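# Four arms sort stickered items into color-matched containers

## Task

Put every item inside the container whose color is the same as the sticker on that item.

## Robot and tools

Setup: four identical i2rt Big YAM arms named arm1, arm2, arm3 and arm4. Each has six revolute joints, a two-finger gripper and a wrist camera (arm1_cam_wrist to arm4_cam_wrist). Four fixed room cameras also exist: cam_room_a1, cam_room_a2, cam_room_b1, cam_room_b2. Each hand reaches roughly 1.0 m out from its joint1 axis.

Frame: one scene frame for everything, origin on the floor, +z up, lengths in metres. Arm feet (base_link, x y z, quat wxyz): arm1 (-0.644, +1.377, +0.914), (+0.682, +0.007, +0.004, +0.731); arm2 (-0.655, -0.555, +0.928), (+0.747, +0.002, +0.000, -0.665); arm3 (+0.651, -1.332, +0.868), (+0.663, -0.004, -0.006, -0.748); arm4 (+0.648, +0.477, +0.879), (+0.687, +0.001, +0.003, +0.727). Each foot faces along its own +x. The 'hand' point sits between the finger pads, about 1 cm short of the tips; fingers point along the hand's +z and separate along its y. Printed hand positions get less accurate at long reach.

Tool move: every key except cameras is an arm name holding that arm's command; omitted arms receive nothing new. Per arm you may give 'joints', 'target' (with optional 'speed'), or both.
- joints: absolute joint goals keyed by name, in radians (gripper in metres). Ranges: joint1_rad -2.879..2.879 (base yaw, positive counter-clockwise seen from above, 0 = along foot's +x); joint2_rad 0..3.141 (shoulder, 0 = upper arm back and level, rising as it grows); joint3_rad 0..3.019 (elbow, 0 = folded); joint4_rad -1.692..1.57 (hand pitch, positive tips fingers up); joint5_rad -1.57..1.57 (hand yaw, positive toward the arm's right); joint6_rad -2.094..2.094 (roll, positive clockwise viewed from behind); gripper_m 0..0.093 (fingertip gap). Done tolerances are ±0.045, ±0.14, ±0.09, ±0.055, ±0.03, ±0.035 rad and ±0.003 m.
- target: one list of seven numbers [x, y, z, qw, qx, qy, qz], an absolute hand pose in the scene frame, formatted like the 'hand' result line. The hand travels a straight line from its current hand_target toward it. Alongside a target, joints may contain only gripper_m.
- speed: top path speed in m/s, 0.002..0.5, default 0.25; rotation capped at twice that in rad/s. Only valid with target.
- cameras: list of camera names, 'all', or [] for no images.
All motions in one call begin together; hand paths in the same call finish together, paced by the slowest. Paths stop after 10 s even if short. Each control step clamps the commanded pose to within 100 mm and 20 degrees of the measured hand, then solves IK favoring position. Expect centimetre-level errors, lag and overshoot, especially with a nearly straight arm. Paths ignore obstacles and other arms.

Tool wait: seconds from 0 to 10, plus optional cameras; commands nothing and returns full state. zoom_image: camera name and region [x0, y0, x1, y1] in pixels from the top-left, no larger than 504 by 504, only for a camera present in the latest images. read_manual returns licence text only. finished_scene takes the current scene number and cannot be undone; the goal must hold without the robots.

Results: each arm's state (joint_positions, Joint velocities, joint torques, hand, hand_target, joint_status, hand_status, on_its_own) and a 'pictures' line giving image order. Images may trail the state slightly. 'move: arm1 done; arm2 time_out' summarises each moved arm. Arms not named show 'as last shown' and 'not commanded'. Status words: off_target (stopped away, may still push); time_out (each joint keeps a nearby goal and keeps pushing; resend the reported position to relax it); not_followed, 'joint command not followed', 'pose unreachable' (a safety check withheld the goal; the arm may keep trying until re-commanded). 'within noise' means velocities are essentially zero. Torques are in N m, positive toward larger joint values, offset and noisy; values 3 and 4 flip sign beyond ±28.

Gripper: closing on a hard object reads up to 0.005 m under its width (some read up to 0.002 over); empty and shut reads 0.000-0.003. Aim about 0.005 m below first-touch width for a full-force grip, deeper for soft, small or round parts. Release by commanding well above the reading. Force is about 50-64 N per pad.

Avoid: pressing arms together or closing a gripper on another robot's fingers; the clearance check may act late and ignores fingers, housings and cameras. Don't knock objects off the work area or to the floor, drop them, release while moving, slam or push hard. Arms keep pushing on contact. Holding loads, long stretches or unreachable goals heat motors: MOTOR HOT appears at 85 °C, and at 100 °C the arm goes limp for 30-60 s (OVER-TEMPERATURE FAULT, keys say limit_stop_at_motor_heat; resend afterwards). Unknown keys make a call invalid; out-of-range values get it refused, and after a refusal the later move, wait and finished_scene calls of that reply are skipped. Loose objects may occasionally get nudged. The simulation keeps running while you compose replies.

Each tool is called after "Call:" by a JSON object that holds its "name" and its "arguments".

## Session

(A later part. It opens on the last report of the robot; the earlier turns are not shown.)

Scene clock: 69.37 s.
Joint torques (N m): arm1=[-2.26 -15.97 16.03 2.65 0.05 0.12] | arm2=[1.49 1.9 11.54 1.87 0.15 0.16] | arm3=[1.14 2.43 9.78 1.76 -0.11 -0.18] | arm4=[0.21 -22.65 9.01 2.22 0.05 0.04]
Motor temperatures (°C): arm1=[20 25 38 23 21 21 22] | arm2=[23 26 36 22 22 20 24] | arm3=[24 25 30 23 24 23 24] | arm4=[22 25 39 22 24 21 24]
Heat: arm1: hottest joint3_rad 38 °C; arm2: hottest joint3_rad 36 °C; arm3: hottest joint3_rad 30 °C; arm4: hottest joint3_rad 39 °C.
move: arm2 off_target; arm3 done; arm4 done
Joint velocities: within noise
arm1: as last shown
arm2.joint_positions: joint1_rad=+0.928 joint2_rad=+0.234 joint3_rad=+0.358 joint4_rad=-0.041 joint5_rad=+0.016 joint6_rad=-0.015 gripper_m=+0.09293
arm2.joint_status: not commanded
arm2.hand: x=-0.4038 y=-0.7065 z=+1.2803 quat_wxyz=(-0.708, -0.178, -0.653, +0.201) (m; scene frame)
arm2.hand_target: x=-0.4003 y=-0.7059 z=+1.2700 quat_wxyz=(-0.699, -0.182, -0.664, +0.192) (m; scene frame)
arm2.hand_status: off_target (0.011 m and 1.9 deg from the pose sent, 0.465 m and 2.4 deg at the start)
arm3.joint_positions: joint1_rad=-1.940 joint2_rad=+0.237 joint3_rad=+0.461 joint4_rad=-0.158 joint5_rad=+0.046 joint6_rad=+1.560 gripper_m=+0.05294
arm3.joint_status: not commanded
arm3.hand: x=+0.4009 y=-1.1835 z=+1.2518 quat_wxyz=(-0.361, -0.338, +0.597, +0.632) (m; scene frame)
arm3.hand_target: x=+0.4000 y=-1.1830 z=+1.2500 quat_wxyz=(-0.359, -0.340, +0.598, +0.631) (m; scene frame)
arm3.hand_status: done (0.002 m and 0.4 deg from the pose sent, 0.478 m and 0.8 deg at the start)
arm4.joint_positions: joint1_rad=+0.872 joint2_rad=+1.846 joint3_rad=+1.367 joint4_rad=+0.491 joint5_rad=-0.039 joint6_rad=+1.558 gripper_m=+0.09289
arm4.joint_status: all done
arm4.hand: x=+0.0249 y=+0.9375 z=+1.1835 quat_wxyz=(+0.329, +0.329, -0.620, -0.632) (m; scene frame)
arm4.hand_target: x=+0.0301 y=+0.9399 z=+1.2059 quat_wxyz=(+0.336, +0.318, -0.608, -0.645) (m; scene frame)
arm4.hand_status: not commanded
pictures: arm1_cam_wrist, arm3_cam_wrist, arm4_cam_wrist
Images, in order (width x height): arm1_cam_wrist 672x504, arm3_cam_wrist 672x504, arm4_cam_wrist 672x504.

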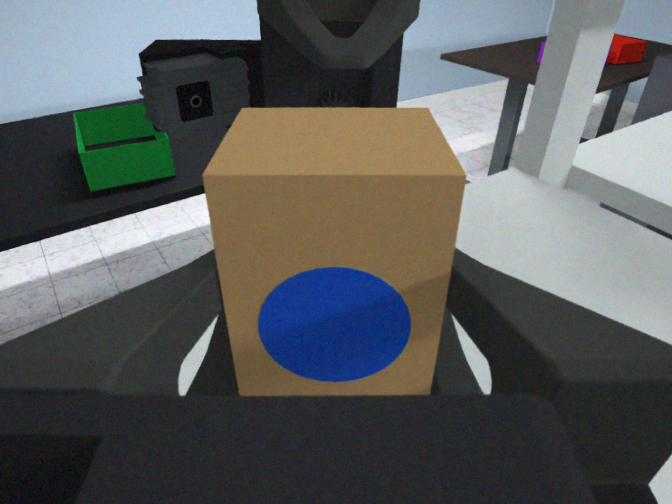

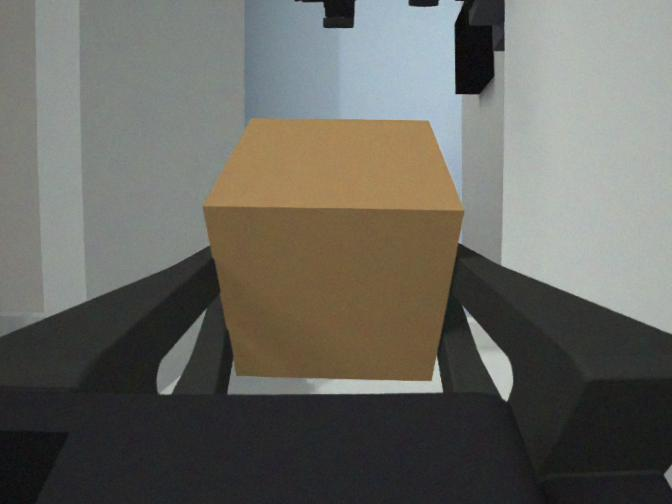

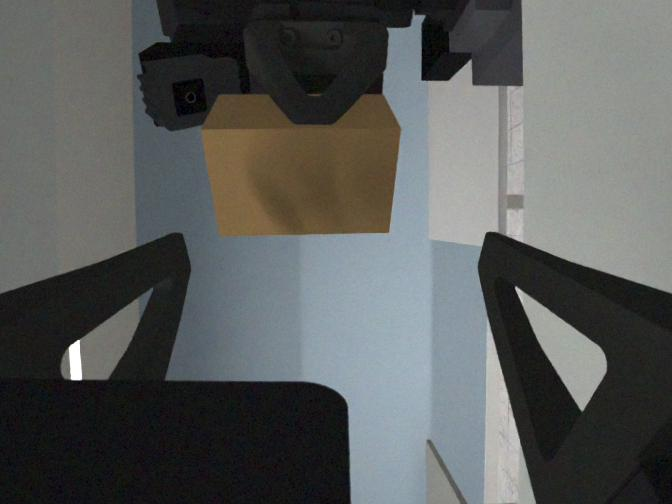

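Call:
{"name": "move", "arguments": {"arm4": {"target": [-0.028, 0.981, 1.208, -0.3365, -0.3177, 0.6085, 0.6447], "speed": 0.15}, "arm3": {"joints": {"joint1_rad": 1.793, "joint2_rad": 1.80, "joint3_rad": 1.51, "joint4_rad": -1.28, "joint5_rad": 0, "joint6_rad": 0}}, "cameras": ["arm1_cam_wrist", "arm3_cam_wrist", "arm4_cam_wrist"]}}

Scene clock: 80.87 s.
Joint torques (N m): arm1=[-2.08 -15.56 16.32 2.44 0.04 0.1] | arm2=[1.49 1.9 11.52 1.87 0.15 0.16] | arm3=[0.15 -18.73 8.91 -0.42 0.12 -0.11] | arm4=[0.5 -17.32 14.91 1.1 0.13 0.03]
Motor temperatures (°C): arm1=[20 25 39 23 21 21 22] | arm2=[23 26 36 22 22 20 23] | arm3=[24 25 31 23 25 23 24] | arm4=[22 26 39 22 24 21 24]
Heat: arm1: hottest joint3_rad 39 °C; arm2: hottest joint3_rad 36 °C; arm3: hottest joint3_rad 31 °C; arm4: hottest joint3_rad 39 °C.
move: arm3 done; arm4 off_target
Joint velocities: within noise
arm1.joint_positions: joint1_rad=-2.244 joint2_rad=+1.837 joint3_rad=+1.256 joint4_rad=+0.605 joint5_rad=-0.001 joint6_rad=-0.001 gripper_m=+0.04388
arm1.joint_status: not commanded
arm1.hand: x=-0.0206 y=+0.9492 z=+1.1772 quat_wxyz=(-0.678, -0.206, -0.673, +0.213) (m; scene frame)
arm1.hand_target: x=-0.0131 y=+0.9391 z=+1.2200 quat_wxyz=(-0.706, -0.201, -0.641, +0.222) (m; scene frame)
arm1.hand_status: not commanded
arm2: as last shown
arm3.joint_positions: joint1_rad=+1.803 joint2_rad=+1.797 joint3_rad=+1.501 joint4_rad=-1.272 joint5_rad=-0.002 joint6_rad=+0.007 gripper_m=+0.05306
arm3.joint_status: all done
arm3.hand: x=+1.1864 y=-1.2698 z=+0.9947 quat_wxyz=(-0.002, +0.053, -0.999, +0.006) (m; scene frame)
arm3.hand_target: x=+1.1883 y=-1.2756 z=+0.9962 quat_wxyz=(-0.001, +0.051, -0.999, +0.007) (m; scene frame)
arm3.hand_status: not commanded
arm4.joint_positions: joint1_rad=+0.872 joint2_rad=+1.927 joint3_rad=+1.539 joint4_rad=+0.428 joint5_rad=-0.039 joint6_rad=+1.558 gripper_m=+0.09290
arm4.joint_status: not commanded
arm4.hand: x=-0.0085 y=+0.9626 z=+1.2072 quat_wxyz=(+0.333, +0.325, -0.611, -0.640) (m; scene frame)
arm4.hand_target: x=-0.0249 y=+0.9788 z=+1.2073 quat_wxyz=(+0.337, +0.318, -0.608, -0.645) (m; scene frame)
arm4.hand_status: off_target (0.027 m and 1.1 deg from the pose sent, 0.073 m and 2.6 deg at the start)
pictures: arm1_cam_wrist, arm3_cam_wrist, arm4_cam_wrist
Images, in order (width x height): arm1_cam_wrist 672x504, arm3_cam_wrist 672x504, arm4_cam_wrist 672x504.

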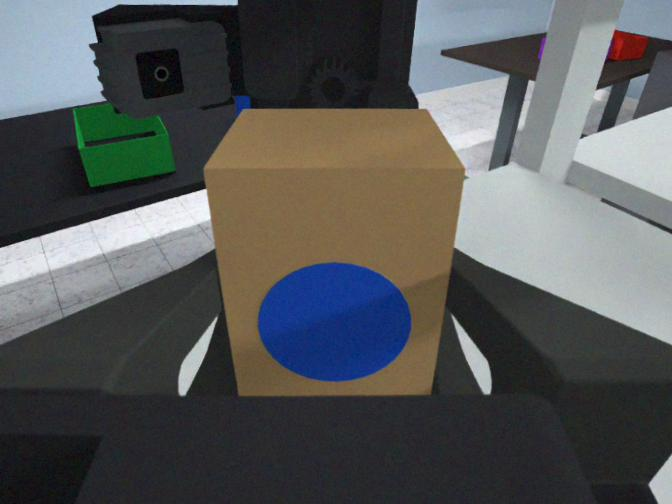

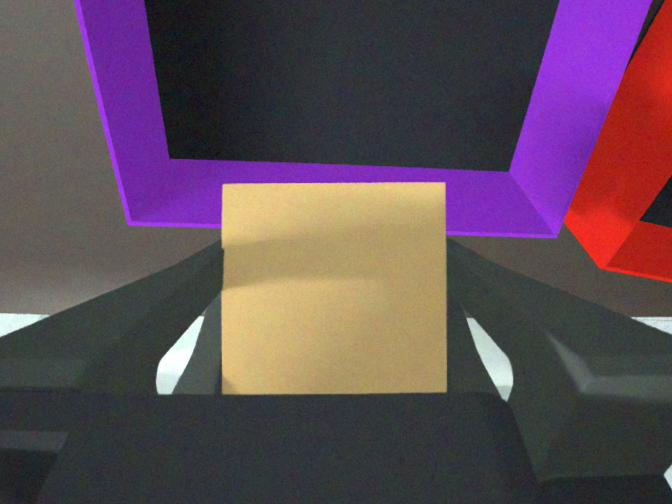

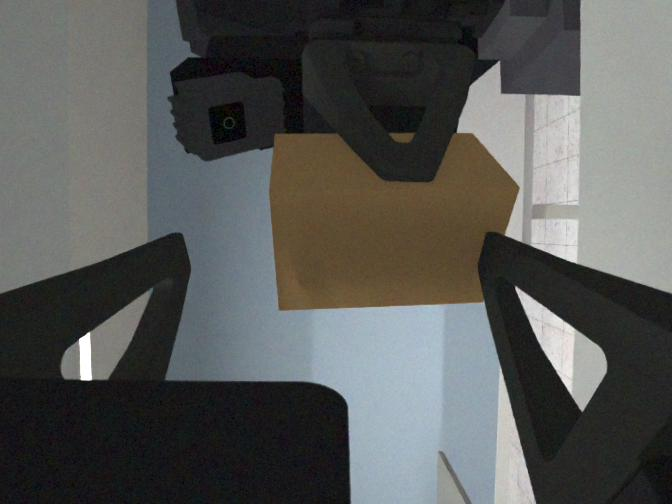

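Call:
{"name": "move", "arguments": {"arm4": {"target": [0.03, 0.940, 1.205, -0.3365, -0.3177, 0.6085, 0.6447], "speed": 0.2}, "arm3": {"target": [1.176, -1.272, 0.757, 0, -0.0523, 0.9986, 0], "speed": 0.3}, "cameras": []}}

Call:
{"name": "move", "arguments": {"arm4": {"target": [-0.028, 0.981, 1.191, -0.3365, -0.3177, 0.6085, 0.6447], "speed": 0.15}, "arm3": {"joints": {"gripper_m": 0.075}}, "cameras": ["arm1_cam_wrist", "arm3_cam_wrist", "arm4_cam_wrist"]}}

Scene clock: 90.17 s.
Joint torques (N m): arm1=[-2.78 -15.33 16.24 2.51 0.05 0.11] | arm2=[1.49 1.85 11.54 1.91 0.16 0.16] | arm3=[1.2 -16.97 5.53 0.92 -0.03 -0.03] | arm4=[0.5 -21.54 8.99 2.21 0 0.05]
Motor temperatures (°C): arm1=[20 25 40 23 21 21 22] | arm2=[23 26 35 22 22 20 23] | arm3=[24 24 30 23 24 23 24] | arm4=[22 25 42 22 24 21 24]
Heat: arm1: hottest joint3_rad 40 °C; arm2: hottest joint3_rad 35 °C; arm3: hottest joint3_rad 30 °C; arm4: hottest joint3_rad 42 °C.
move: arm3 off_target; arm4 off_target
Joint velocities: within noise
arm1, arm2: as last shown
arm1.joint_positions: joint1_rad=-2.244 joint2_rad=+1.837 joint3_rad=+1.257 joint4_rad=+0.605 joint5_rad=-0.001 joint6_rad=-0.001 gripper_m=+0.04388
arm1.hand: x=-0.0204 y=+0.9490 z=+1.1779 quat_wxyz=(-0.678, -0.206, -0.673, +0.214) (m; scene frame)
arm3.joint_positions: joint1_rad=+1.803 joint2_rad=+2.073 joint3_rad=+1.269 joint4_rad=-0.750 joint5_rad=-0.012 joint6_rad=+0.006 gripper_m=+0.05306
arm3.joint_status: not commanded
arm3.hand: x=+1.1803 y=-1.2717 z=+0.7761 quat_wxyz=(-0.008, +0.053, -0.999, +0.000) (m; scene frame)
arm3.hand_target: x=+1.1753 y=-1.2721 z=+0.7575 quat_wxyz=(+0.000, +0.052, -0.999, +0.000) (m; scene frame)
arm3.hand_status: off_target (0.020 m and 1.0 deg from the pose sent, 0.238 m and 0.7 deg at the start)
arm4.joint_positions: joint1_rad=+0.872 joint2_rad=+1.841 joint3_rad=+1.371 joint4_rad=+0.495 joint5_rad=-0.039 joint6_rad=+1.558 gripper_m=+0.09290
arm4.joint_status: not commanded
arm4.hand: x=+0.0252 y=+0.9373 z=+1.1908 quat_wxyz=(+0.330, +0.327, -0.616, -0.636) (m; scene frame)
arm4.hand_target: x=+0.0301 y=+0.9400 z=+1.2049 quat_wxyz=(+0.336, +0.318, -0.609, -0.645) (m; scene frame)
arm4.hand_status: off_target (0.015 m and 1.9 deg from the pose sent, 0.045 m and 1.1 deg at the start)
pictures: none
No camera images: "cameras" was empty.

Scene clock: 91.23 s.
Joint torques (N m): arm1=[-1.96 -15.79 16.05 2.54 0.04 0.11] | arm2=[1.44 1.85 11.48 1.89 0.15 0.17] | arm3=[1.14 -19.14 5.38 0.32 -0.02 -0.03] | arm4=[0.67 -21.25 12.45 1.07 0.15 0.04]
Motor temperatures (°C): arm1=[20 25 40 23 21 21 22] | arm2=[23 26 35 22 22 20 23] | arm3=[24 24 30 23 24 23 24] | arm4=[22 25 42 22 24 21 24]
Heat: arm1: hottest joint3_rad 40 °C; arm2: hottest joint3_rad 35 °C; arm3: hottest joint3_rad 30 °C; arm4: hottest joint3_rad 42 °C.
move: arm3 done; arm4 off_target
Joint velocities: within noise
arm1.joint_positions: joint1_rad=-2.244 joint2_rad=+1.838 joint3_rad=+1.257 joint4_rad=+0.605 joint5_rad=-0.001 joint6_rad=-0.001 gripper_m=+0.04388
arm1.joint_status: not commanded
arm1.hand: x=-0.0202 y=+0.9489 z=+1.1767 quat_wxyz=(-0.677, -0.206, -0.673, +0.213) (m; scene frame)
arm1.hand_target: x=-0.0131 y=+0.9391 z=+1.2201 quat_wxyz=(-0.706, -0.201, -0.641, +0.222) (m; scene frame)
arm1.hand_status: not commanded
arm2: as last shown
arm3.joint_positions: joint1_rad=+1.803 joint2_rad=+2.096 joint3_rad=+1.269 joint4_rad=-0.737 joint5_rad=-0.012 joint6_rad=+0.006 gripper_m=+0.07496
arm3.joint_status: all done
arm3.hand: x=+1.1781 y=-1.2721 z=+0.7644 quat_wxyz=(-0.003, +0.053, -0.999, +0.000) (m; scene frame)
arm3.hand_target: x=+1.1753 y=-1.2721 z=+0.7575 quat_wxyz=(+0.000, +0.052, -0.999, +0.000) (m; scene frame)
arm3.hand_status: not commanded
arm4.joint_positions: joint1_rad=+0.872 joint2_rad=+1.985 joint3_rad=+1.560 joint4_rad=+0.465 joint5_rad=-0.039 joint6_rad=+1.558 gripper_m=+0.09292
arm4.joint_status: not commanded
arm4.hand: x=-0.0193 y=+0.9705 z=+1.1830 quat_wxyz=(+0.333, +0.325, -0.611, -0.641) (m; scene frame)
arm4.hand_target: x=-0.0269 y=+0.9803 z=+1.1907 quat_wxyz=(+0.336, +0.318, -0.608, -0.645) (m; scene frame)
arm4.hand_status: off_target (0.016 m and 1.0 deg from the pose sent, 0.069 m and 1.9 deg at the start)
pictures: arm1_cam_wrist, arm3_cam_wrist, arm4_cam_wrist
Images, in order (width x height): arm1_cam_wrist 672x504, arm3_cam_wrist 672x504, arm4_cam_wrist 672x504.

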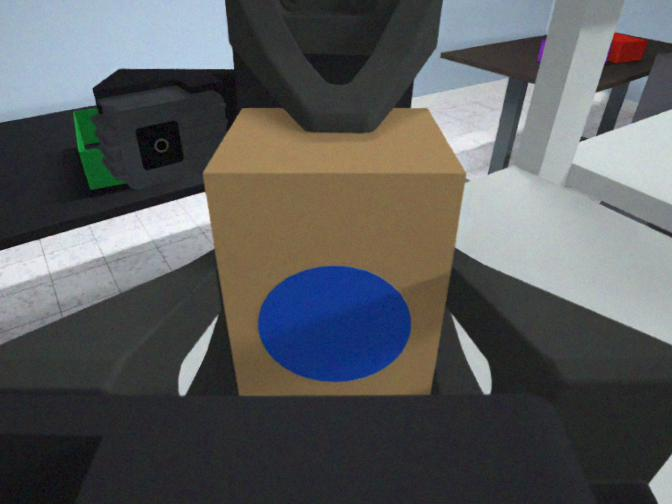

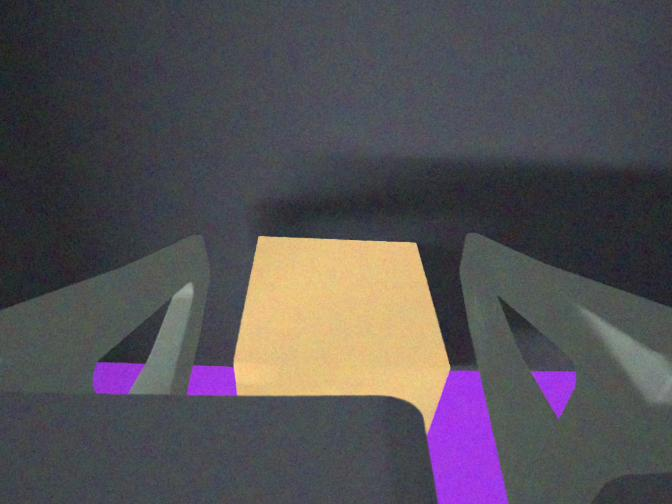

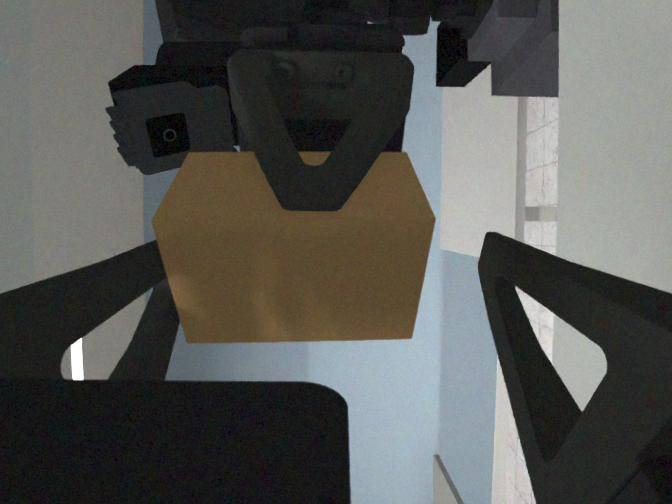

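Call:
{"name": "move", "arguments": {"arm4": {"joints": {"gripper_m": 0.035}}, "arm3": {"target": [1.165, -1.272, 0.95, 0, -0.0523, 0.9986, 0], "speed": 0.25}, "cameras": ["arm4_cam_wrist", "arm3_cam_wrist"]}}

Scene clock: 97.13 s.
Joint torques (N m): arm1=[-1.9 -16.21 16.13 2.62 0.09 0.11] | arm2=[1.49 1.96 11.55 1.89 0.16 0.17] | arm3=[0.73 -17.67 10.78 -0.43 -0.01 -0.07] | arm4=[0.67 -21.19 11.84 1.07 0.16 0.04]
Motor temperatures (°C): arm1=[20 26 40 23 21 21 22] | arm2=[23 26 35 22 22 20 23] | arm3=[24 25 30 23 24 23 24] | arm4=[22 26 43 22 24 21 25]
Heat: arm1: hottest joint3_rad 40 °C; arm2: hottest joint3_rad 35 °C; arm3: hottest joint3_rad 30 °C; arm4: hottest joint3_rad 43 °C.
move: arm3 off_target; arm4 off_target
Joint velocities: within noise
arm1.joint_positions: joint1_rad=-2.244 joint2_rad=+1.841 joint3_rad=+1.257 joint4_rad=+0.605 joint5_rad=-0.001 joint6_rad=+0.001 gripper_m=+0.04388
arm1.joint_status: not commanded
arm1.hand: x=-0.0200 y=+0.9487 z=+1.1750 quat_wxyz=(-0.677, -0.207, -0.674, +0.213) (m; scene frame)
arm1.hand_target: x=-0.0131 y=+0.9391 z=+1.2198 quat_wxyz=(-0.706, -0.201, -0.642, +0.222) (m; scene frame)
arm1.hand_status: not commanded
arm2: as last shown
arm3.joint_positions: joint1_rad=+1.803 joint2_rad=+1.785 joint3_rad=+1.322 joint4_rad=-1.138 joint5_rad=-0.012 joint6_rad=+0.006 gripper_m=+0.07496
arm3.joint_status: not commanded
arm3.hand: x=+1.1508 y=-1.2728 z=+0.9371 quat_wxyz=(+0.015, +0.053, -0.999, +0.002) (m; scene frame)
arm3.hand_target: x=+1.1645 y=-1.2721 z=+0.9502 quat_wxyz=(+0.000, +0.052, -0.999, +0.000) (m; scene frame)
arm3.hand_status: off_target (0.019 m and 1.7 deg from the pose sent, 0.186 m and 0.4 deg at the start)
arm4.joint_positions: joint1_rad=+0.872 joint2_rad=+1.984 joint3_rad=+1.572 joint4_rad=+0.466 joint5_rad=-0.039 joint6_rad=+1.558 gripper_m=+0.06942
arm4.joint_status: gripper_m off_target (ended at +0.06944, target +0.03500)
arm4.hand: x=-0.0205 y=+0.9715 z=+1.1904 quat_wxyz=(+0.335, +0.322, -0.607, -0.645) (m; scene frame)
arm4.hand_target: x=-0.0269 y=+0.9803 z=+1.1911 quat_wxyz=(+0.337, +0.318, -0.608, -0.645) (m; scene frame)
arm4.hand_status: not commanded
pictures: arm3_cam_wrist, arm4_cam_wrist
Images, in order (width x height): arm3_cam_wrist 672x504, arm4_cam_wrist 672x504.

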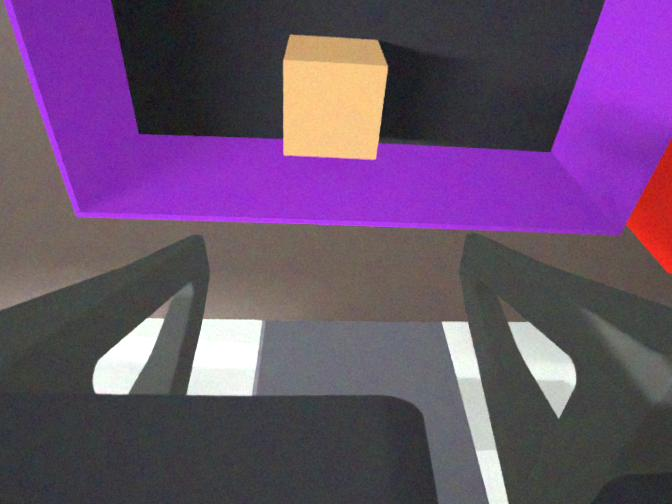

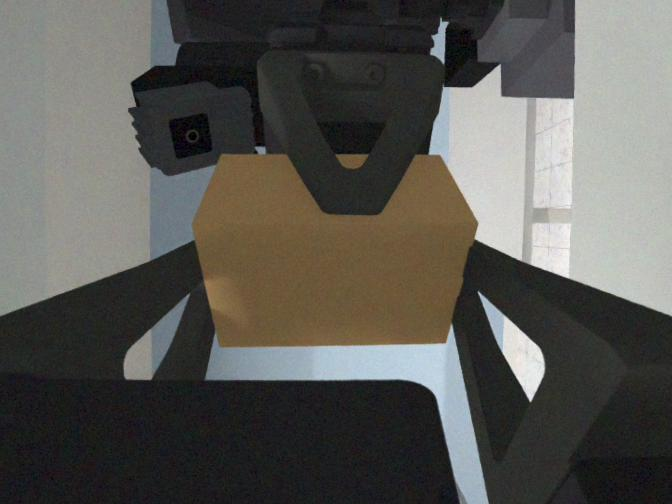

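Call:
{"name": "move", "arguments": {"arm1": {"joints": {"gripper_m": 0.093}}, "cameras": []}}

Call:
{"name": "move", "arguments": {"arm4": {"target": [0.40, 0.65, 1.25, -0.327, -0.327, 0.627, 0.627], "speed": 0.4}, "arm1": {"target": [-0.30, 1.137, 1.24, 0.6747, 0.2118, 0.6747, -0.2118], "speed": 0.4}, "cameras": []}}

Call:
{"name": "move", "arguments": {"arm4": {"joints": {"joint1_rad": -1.905, "joint2_rad": 1.756, "joint3_rad": 1.427, "joint4_rad": -1.242, "joint5_rad": 0, "joint6_rad": 0}}, "cameras": ["arm4_cam_wrist", "arm1_cam_wrist"]}}

Scene clock: 110.60 s.
Joint torques (N m): arm1=[-2.14 -16.73 15.69 2.77 0.06 0.1] | arm2=[1.49 1.96 11.54 1.91 0.15 0.17] | arm3=[0.85 -17.96 10.8 -0.46 -0.03 -0.06] | arm4=[0.91 -21.25 11.64 1.26 0.13 0.05]
Motor temperatures (°C): arm1=[20 26 40 23 21 21 22] | arm2=[23 25 35 22 22 20 23] | arm3=[24 25 30 23 24 23 24] | arm4=[22 26 45 22 24 21 25]
Heat: arm1: hottest joint3_rad 40 °C; arm2: hottest joint3_rad 35 °C; arm3: hottest joint3_rad 30 °C; arm4: hottest joint3_rad 45 °C.
move: arm1 done
Joint velocities: within noise
arm1.joint_positions: joint1_rad=-2.244 joint2_rad=+1.841 joint3_rad=+1.262 joint4_rad=+0.606 joint5_rad=-0.001 joint6_rad=+0.001 gripper_m=+0.09296
arm1.joint_status: all done
arm1.hand: x=-0.0191 y=+0.9481 z=+1.1779 quat_wxyz=(-0.679, -0.207, -0.672, +0.213) (m; scene frame)
arm1.hand_target: x=-0.0131 y=+0.9391 z=+1.2198 quat_wxyz=(-0.706, -0.201, -0.642, +0.222) (m; scene frame)
arm1.hand_status: not commanded
arm2, arm3: as last shown
arm4.joint_positions: joint1_rad=+0.872 joint2_rad=+1.987 joint3_rad=+1.572 joint4_rad=+0.461 joint5_rad=-0.039 joint6_rad=+1.558 gripper_m=+0.06942
arm4.joint_status: not commanded
arm4.hand: x=-0.0209 y=+0.9718 z=+1.1875 quat_wxyz=(+0.334, +0.323, -0.609, -0.642) (m; scene frame)
arm4.hand_target: x=-0.0269 y=+0.9803 z=+1.1909 quat_wxyz=(+0.336, +0.318, -0.608, -0.645) (m; scene frame)
arm4.hand_status: not commanded
pictures: none
No camera images: "cameras" was empty.

Scene clock: 112.77 s.
Joint torques (N m): arm1=[-2.37 -0.26 11.84 1.39 -0.03 0.09] | arm2=[1.44 1.85 11.54 1.91 0.16 0.17] | arm3=[1.03 -17.9 10.81 -0.47 -0.02 -0.06] | arm4=[1.26 2.2 10.33 1.26 0.2 -0.02]
Motor temperatures (°C): arm1=[20 26 40 23 21 21 22] | arm2=[23 25 35 22 22 20 23] | arm3=[24 26 30 23 24 23 24] | arm4=[22 26 44 22 24 21 25]
Heat: arm1: hottest joint3_rad 40 °C; arm2: hottest joint3_rad 35 °C; arm3: hottest joint3_rad 30 °C; arm4: hottest joint3_rad 44 °C.
move: arm1 done; arm4 done
Joint velocities: within noise
arm1.joint_positions: joint1_rad=-2.247 joint2_rad=+0.790 joint3_rad=+0.474 joint4_rad=+0.346 joint5_rad=-0.008 joint6_rad=+0.001 gripper_m=+0.09297
arm1.joint_status: not commanded
arm1.hand: x=-0.2993 y=+1.1418 z=+1.2443 quat_wxyz=(-0.681, -0.205, -0.671, +0.212) (m; scene frame)
arm1.hand_target: x=-0.3001 y=+1.1371 z=+1.2401 quat_wxyz=(-0.675, -0.212, -0.674, +0.212) (m; scene frame)
arm1.hand_status: done (0.006 m and 1.1 deg from the pose sent, 0.344 m and 0.9 deg at the start)
arm2, arm3: as last shown
arm4.joint_positions: joint1_rad=+0.919 joint2_rad=+0.293 joint3_rad=+0.457 joint4_rad=-0.161 joint5_rad=+0.018 joint6_rad=+1.558 gripper_m=+0.06942
arm4.joint_status: not commanded
arm4.hand: x=+0.4018 y=+0.6506 z=+1.2476 quat_wxyz=(+0.325, +0.327, -0.625, -0.630) (m; scene frame)
arm4.hand_target: x=+0.4000 y=+0.6500 z=+1.2500 quat_wxyz=(+0.327, +0.327, -0.627, -0.627) (m; scene frame)
arm4.hand_status: done (0.003 m and 0.5 deg from the pose sent, 0.533 m and 2.8 deg at the start)
pictures: none
No camera images: "cameras" was empty.

Scene clock: 115.37 s.
Joint torques (N m): arm1=[-2.2 -0.09 11.97 1.4 -0.06 0.09] | arm2=[1.61 1.85 11.52 1.89 0.16 0.16] | arm3=[0.97 -17.96 10.81 -0.49 -0.02 -0.06] | arm4=[1.32 -19.6 10.06 -0.38 0.01 -0.09]
Motor temperatures (°C): arm1=[20 26 40 23 21 21 22] | arm2=[23 25 35 22 22 20 23] | arm3=[24 26 30 23 24 23 24] | arm4=[22 26 44 22 24 21 25]
Heat: arm1: hottest joint3_rad 40 °C; arm2: hottest joint3_rad 35 °C; arm3: hottest joint3_rad 30 °C; arm4: hottest joint3_rad 44 °C.
move: arm4 done
Joint velocities: within noise
arm1, arm2, arm3: as last shown
arm4.joint_positions: joint1_rad=-1.909 joint2_rad=+1.776 joint3_rad=+1.392 joint4_rad=-1.232 joint5_rad=+0.002 joint6_rad=+0.014 gripper_m=+0.06946
arm4.joint_status: all done
arm4.hand: x=+1.1367 y=+0.3353 z=+0.9761 quat_wxyz=(+0.024, -0.148, -0.989, +0.000) (m; scene frame)
arm4.hand_target: x=+1.1481 y=+0.3347 z=+0.9982 quat_wxyz=(+0.002, -0.139, -0.990, +0.002) (m; scene frame)
arm4.hand_status: not commanded
pictures: arm1_cam_wrist, arm4_cam_wrist
Images, in order (width x height): arm1_cam_wrist 672x504, arm4_cam_wrist 672x504.

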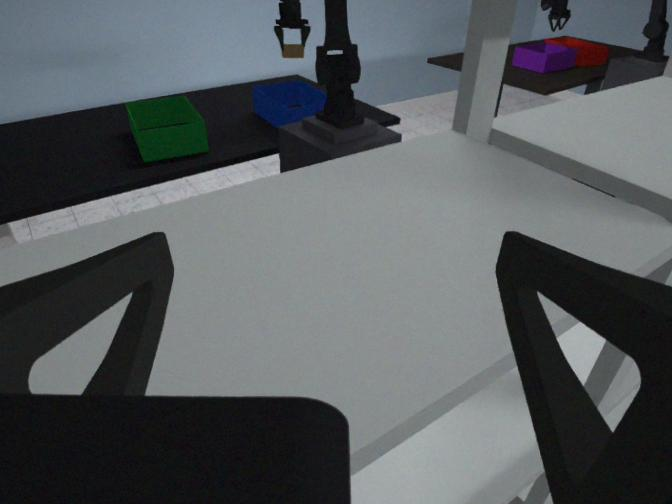

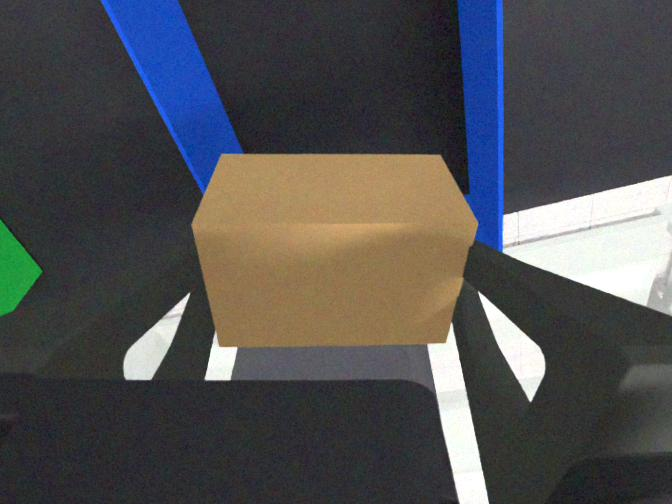

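Call:
{"name": "move", "arguments": {"arm4": {"target": [1.142, 0.336, 0.755, 0, 0.1392, 0.9903, 0], "speed": 0.3}, "cameras": ["arm4_cam_wrist"]}}

Scene clock: 120.47 s.
Joint torques (N m): arm1=[-2.14 -0.44 11.97 1.36 -0.02 0.1] | arm2=[1.61 1.85 11.55 1.89 0.16 0.17] | arm3=[0.91 -17.79 10.78 -0.47 -0.01 -0.06] | arm4=[0.91 -19.02 5.57 0.4 -0.05 -0.1]
Motor temperatures (°C): arm1=[20 26 40 23 21 21 22] | arm2=[23 25 35 22 22 20 23] | arm3=[24 26 30 23 24 23 23] | arm4=[22 26 43 22 24 21 26]
Heat: arm1: hottest joint3_rad 40 °C; arm2: hottest joint3_rad 35 °C; arm3: hottest joint3_rad 30 °C; arm4: hottest joint3_rad 43 °C.
move: arm4 done
Joint velocities: within noise
arm1, arm3: as last shown
arm2.joint_positions: joint1_rad=+0.928 joint2_rad=+0.234 joint3_rad=+0.358 joint4_rad=-0.041 joint5_rad=+0.016 joint6_rad=-0.015 gripper_m=+0.09293
arm2.joint_status: not commanded
arm2.hand: x=-0.4038 y=-0.7065 z=+1.2803 quat_wxyz=(-0.708, -0.178, -0.653, +0.201) (m; scene frame)
arm2.hand_target: x=-0.4003 y=-0.7059 z=+1.2700 quat_wxyz=(-0.699, -0.182, -0.664, +0.192) (m; scene frame)
arm2.hand_status: not commanded
arm4.joint_positions: joint1_rad=-1.909 joint2_rad=+2.103 joint3_rad=+1.207 joint4_rad=-0.684 joint5_rad=-0.001 joint6_rad=+0.014 gripper_m=+0.06946
arm4.joint_status: not commanded
arm4.hand: x=+1.1362 y=+0.3353 z=+0.7556 quat_wxyz=(+0.007, -0.147, -0.989, +0.001) (m; scene frame)
arm4.hand_target: x=+1.1418 y=+0.3360 z=+0.7549 quat_wxyz=(+0.000, -0.139, -0.990, +0.000) (m; scene frame)
arm4.hand_status: done (0.006 m and 1.2 deg from the pose sent, 0.221 m and 3.0 deg at the start)
pictures: arm4_cam_wrist
Images, in order (width x height): arm4_cam_wrist 672x504.

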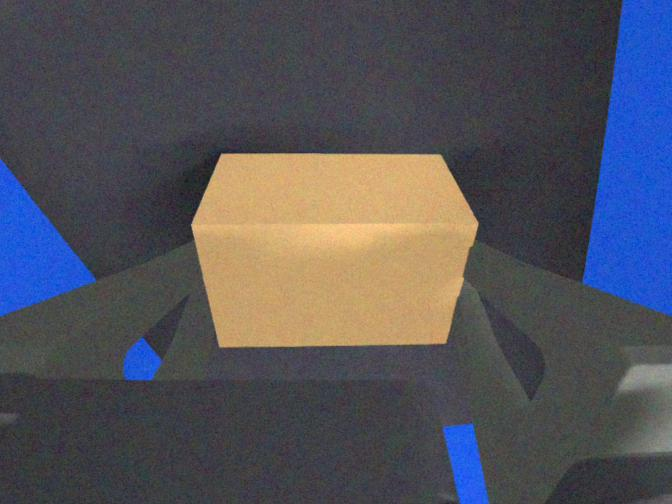

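Call:
{"name": "move", "arguments": {"arm4": {"target": [1.146, 0.336, 0.735, 0, 0.1392, 0.9903, 0], "speed": 0.08}, "cameras": []}}

Call:
{"name": "move", "arguments": {"arm4": {"joints": {"gripper_m": 0.09}}, "cameras": []}}

Call:
{"name": "move", "arguments": {"arm4": {"target": [1.14, 0.336, 0.93, 0, 0.1392, 0.9903, 0], "speed": 0.3}, "cameras": ["arm4_cam_wrist"]}}

Scene clock: 124.87 s.
Joint torques (N m): arm1=[-2.43 0.03 11.86 1.4 -0.08 0.11] | arm2=[1.49 1.9 11.52 1.89 0.15 0.16] | arm3=[0.85 -18.02 10.81 -0.47 -0.02 -0.06] | arm4=[1.26 -15.15 6.56 0.76 -0.06 -0.03]
Motor temperatures (°C): arm1=[20 26 40 23 21 21 22] | arm2=[23 25 35 22 22 20 23] | arm3=[24 26 30 23 24 23 23] | arm4=[22 26 42 22 24 21 26]
Heat: arm1: hottest joint3_rad 40 °C; arm2: hottest joint3_rad 35 °C; arm3: hottest joint3_rad 30 °C; arm4: hottest joint3_rad 42 °C.
move: arm4 off_target
Joint velocities: within noise
arm1, arm2, arm3: as last shown
arm1.hand_target: x=-0.3001 y=+1.1371 z=+1.2401 quat_wxyz=(-0.675, -0.212, -0.675, +0.212) (m; scene frame)
arm4.joint_positions: joint1_rad=-1.909 joint2_rad=+2.104 joint3_rad=+1.207 joint4_rad=-0.662 joint5_rad=-0.001 joint6_rad=+0.014 gripper_m=+0.06946
arm4.joint_status: not commanded
arm4.hand: x=+1.1411 y=+0.3339 z=+0.7550 quat_wxyz=(-0.004, -0.147, -0.989, +0.002) (m; scene frame)
arm4.hand_target: x=+1.1450 y=+0.3362 z=+0.7357 quat_wxyz=(+0.000, -0.139, -0.990, +0.000) (m; scene frame)
arm4.hand_status: off_target (0.021 m and 1.0 deg from the pose sent, 0.023 m and 1.2 deg at the start)
pictures: none
No camera images: "cameras" was empty.

Scene clock: 125.53 s.
Joint torques (N m): arm1=[-2.73 0.32 11.86 1.33 -0.05 0.08] | arm2=[1.49 1.85 11.52 1.89 0.16 0.16] | arm3=[0.91 -17.9 10.81 -0.43 -0.01 -0.07] | arm4=[0.85 -17.79 6.22 0.38 0.01 -0.07]
Motor temperatures (°C): arm1=[20 26 39 23 21 21 22] | arm2=[23 25 35 22 22 20 23] | arm3=[24 26 30 23 24 23 23] | arm4=[22 26 42 22 24 21 26]
Heat: arm1: hottest joint3_rad 39 °C; arm2: hottest joint3_rad 35 °C; arm3: hottest joint3_rad 30 °C; arm4: hottest joint3_rad 42 °C.
move: arm4 done
Joint velocities: within noise
arm1, arm2, arm3: as last shown
arm4.joint_positions: joint1_rad=-1.909 joint2_rad=+2.132 joint3_rad=+1.207 joint4_rad=-0.653 joint5_rad=-0.001 joint6_rad=+0.014 gripper_m=+0.08992
arm4.joint_status: all done
arm4.hand: x=+1.1361 y=+0.3353 z=+0.7412 quat_wxyz=(+0.006, -0.147, -0.989, +0.001) (m; scene frame)
arm4.hand_target: x=+1.1450 y=+0.3363 z=+0.7356 quat_wxyz=(+0.000, -0.139, -0.990, +0.000) (m; scene frame)
arm4.hand_status: not commanded
pictures: none
No camera images: "cameras" was empty.

Scene clock: 126.87 s.
Joint torques (N m): arm1=[-2.02 -0.67 12.04 1.44 -0.09 0.13] | arm2=[1.44 1.96 11.49 1.85 0.15 0.17] | arm3=[0.85 -17.85 10.84 -0.4 -0.01 -0.05] | arm4=[0.44 -17.03 9.07 -0.38 -0.04 -0.05]
Motor temperatures (°C): arm1=[20 26 39 23 21 21 22] | arm2=[23 25 35 22 22 20 23] | arm3=[24 26 30 23 24 23 23] | arm4=[22 26 42 22 24 21 26]
Heat: arm1: hottest joint3_rad 39 °C; arm2: hottest joint3_rad 35 °C; arm3: hottest joint3_rad 30 °C; arm4: hottest joint3_rad 42 °C.
move: arm4 off_target
Joint velocities: within noise
arm1, arm2, arm3: as last shown
arm4.joint_positions: joint1_rad=-1.909 joint2_rad=+1.800 joint3_rad=+1.272 joint4_rad=-1.053 joint5_rad=-0.001 joint6_rad=+0.013 gripper_m=+0.08992
arm4.joint_status: not commanded
arm4.hand: x=+1.1298 y=+0.3380 z=+0.9229 quat_wxyz=(+0.007, -0.147, -0.989, +0.001) (m; scene frame)
arm4.hand_target: x=+1.1397 y=+0.3361 z=+0.9301 quat_wxyz=(+0.000, -0.139, -0.990, +0.000) (m; scene frame)
arm4.hand_status: off_target (0.013 m and 1.2 deg from the pose sent, 0.189 m and 1.1 deg at the start)
pictures: arm4_cam_wrist
Images, in order (width x height): arm4_cam_wrist 672x504.

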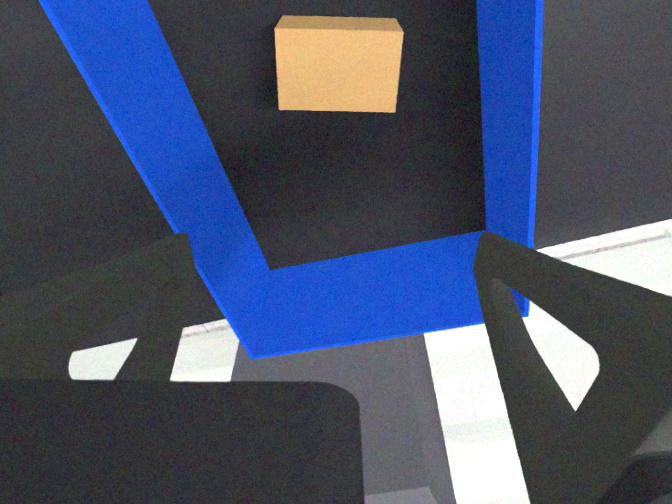

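Call:
{"name": "finished_scene", "arguments": {"scene": 2}}

The scene is finished: the task was done.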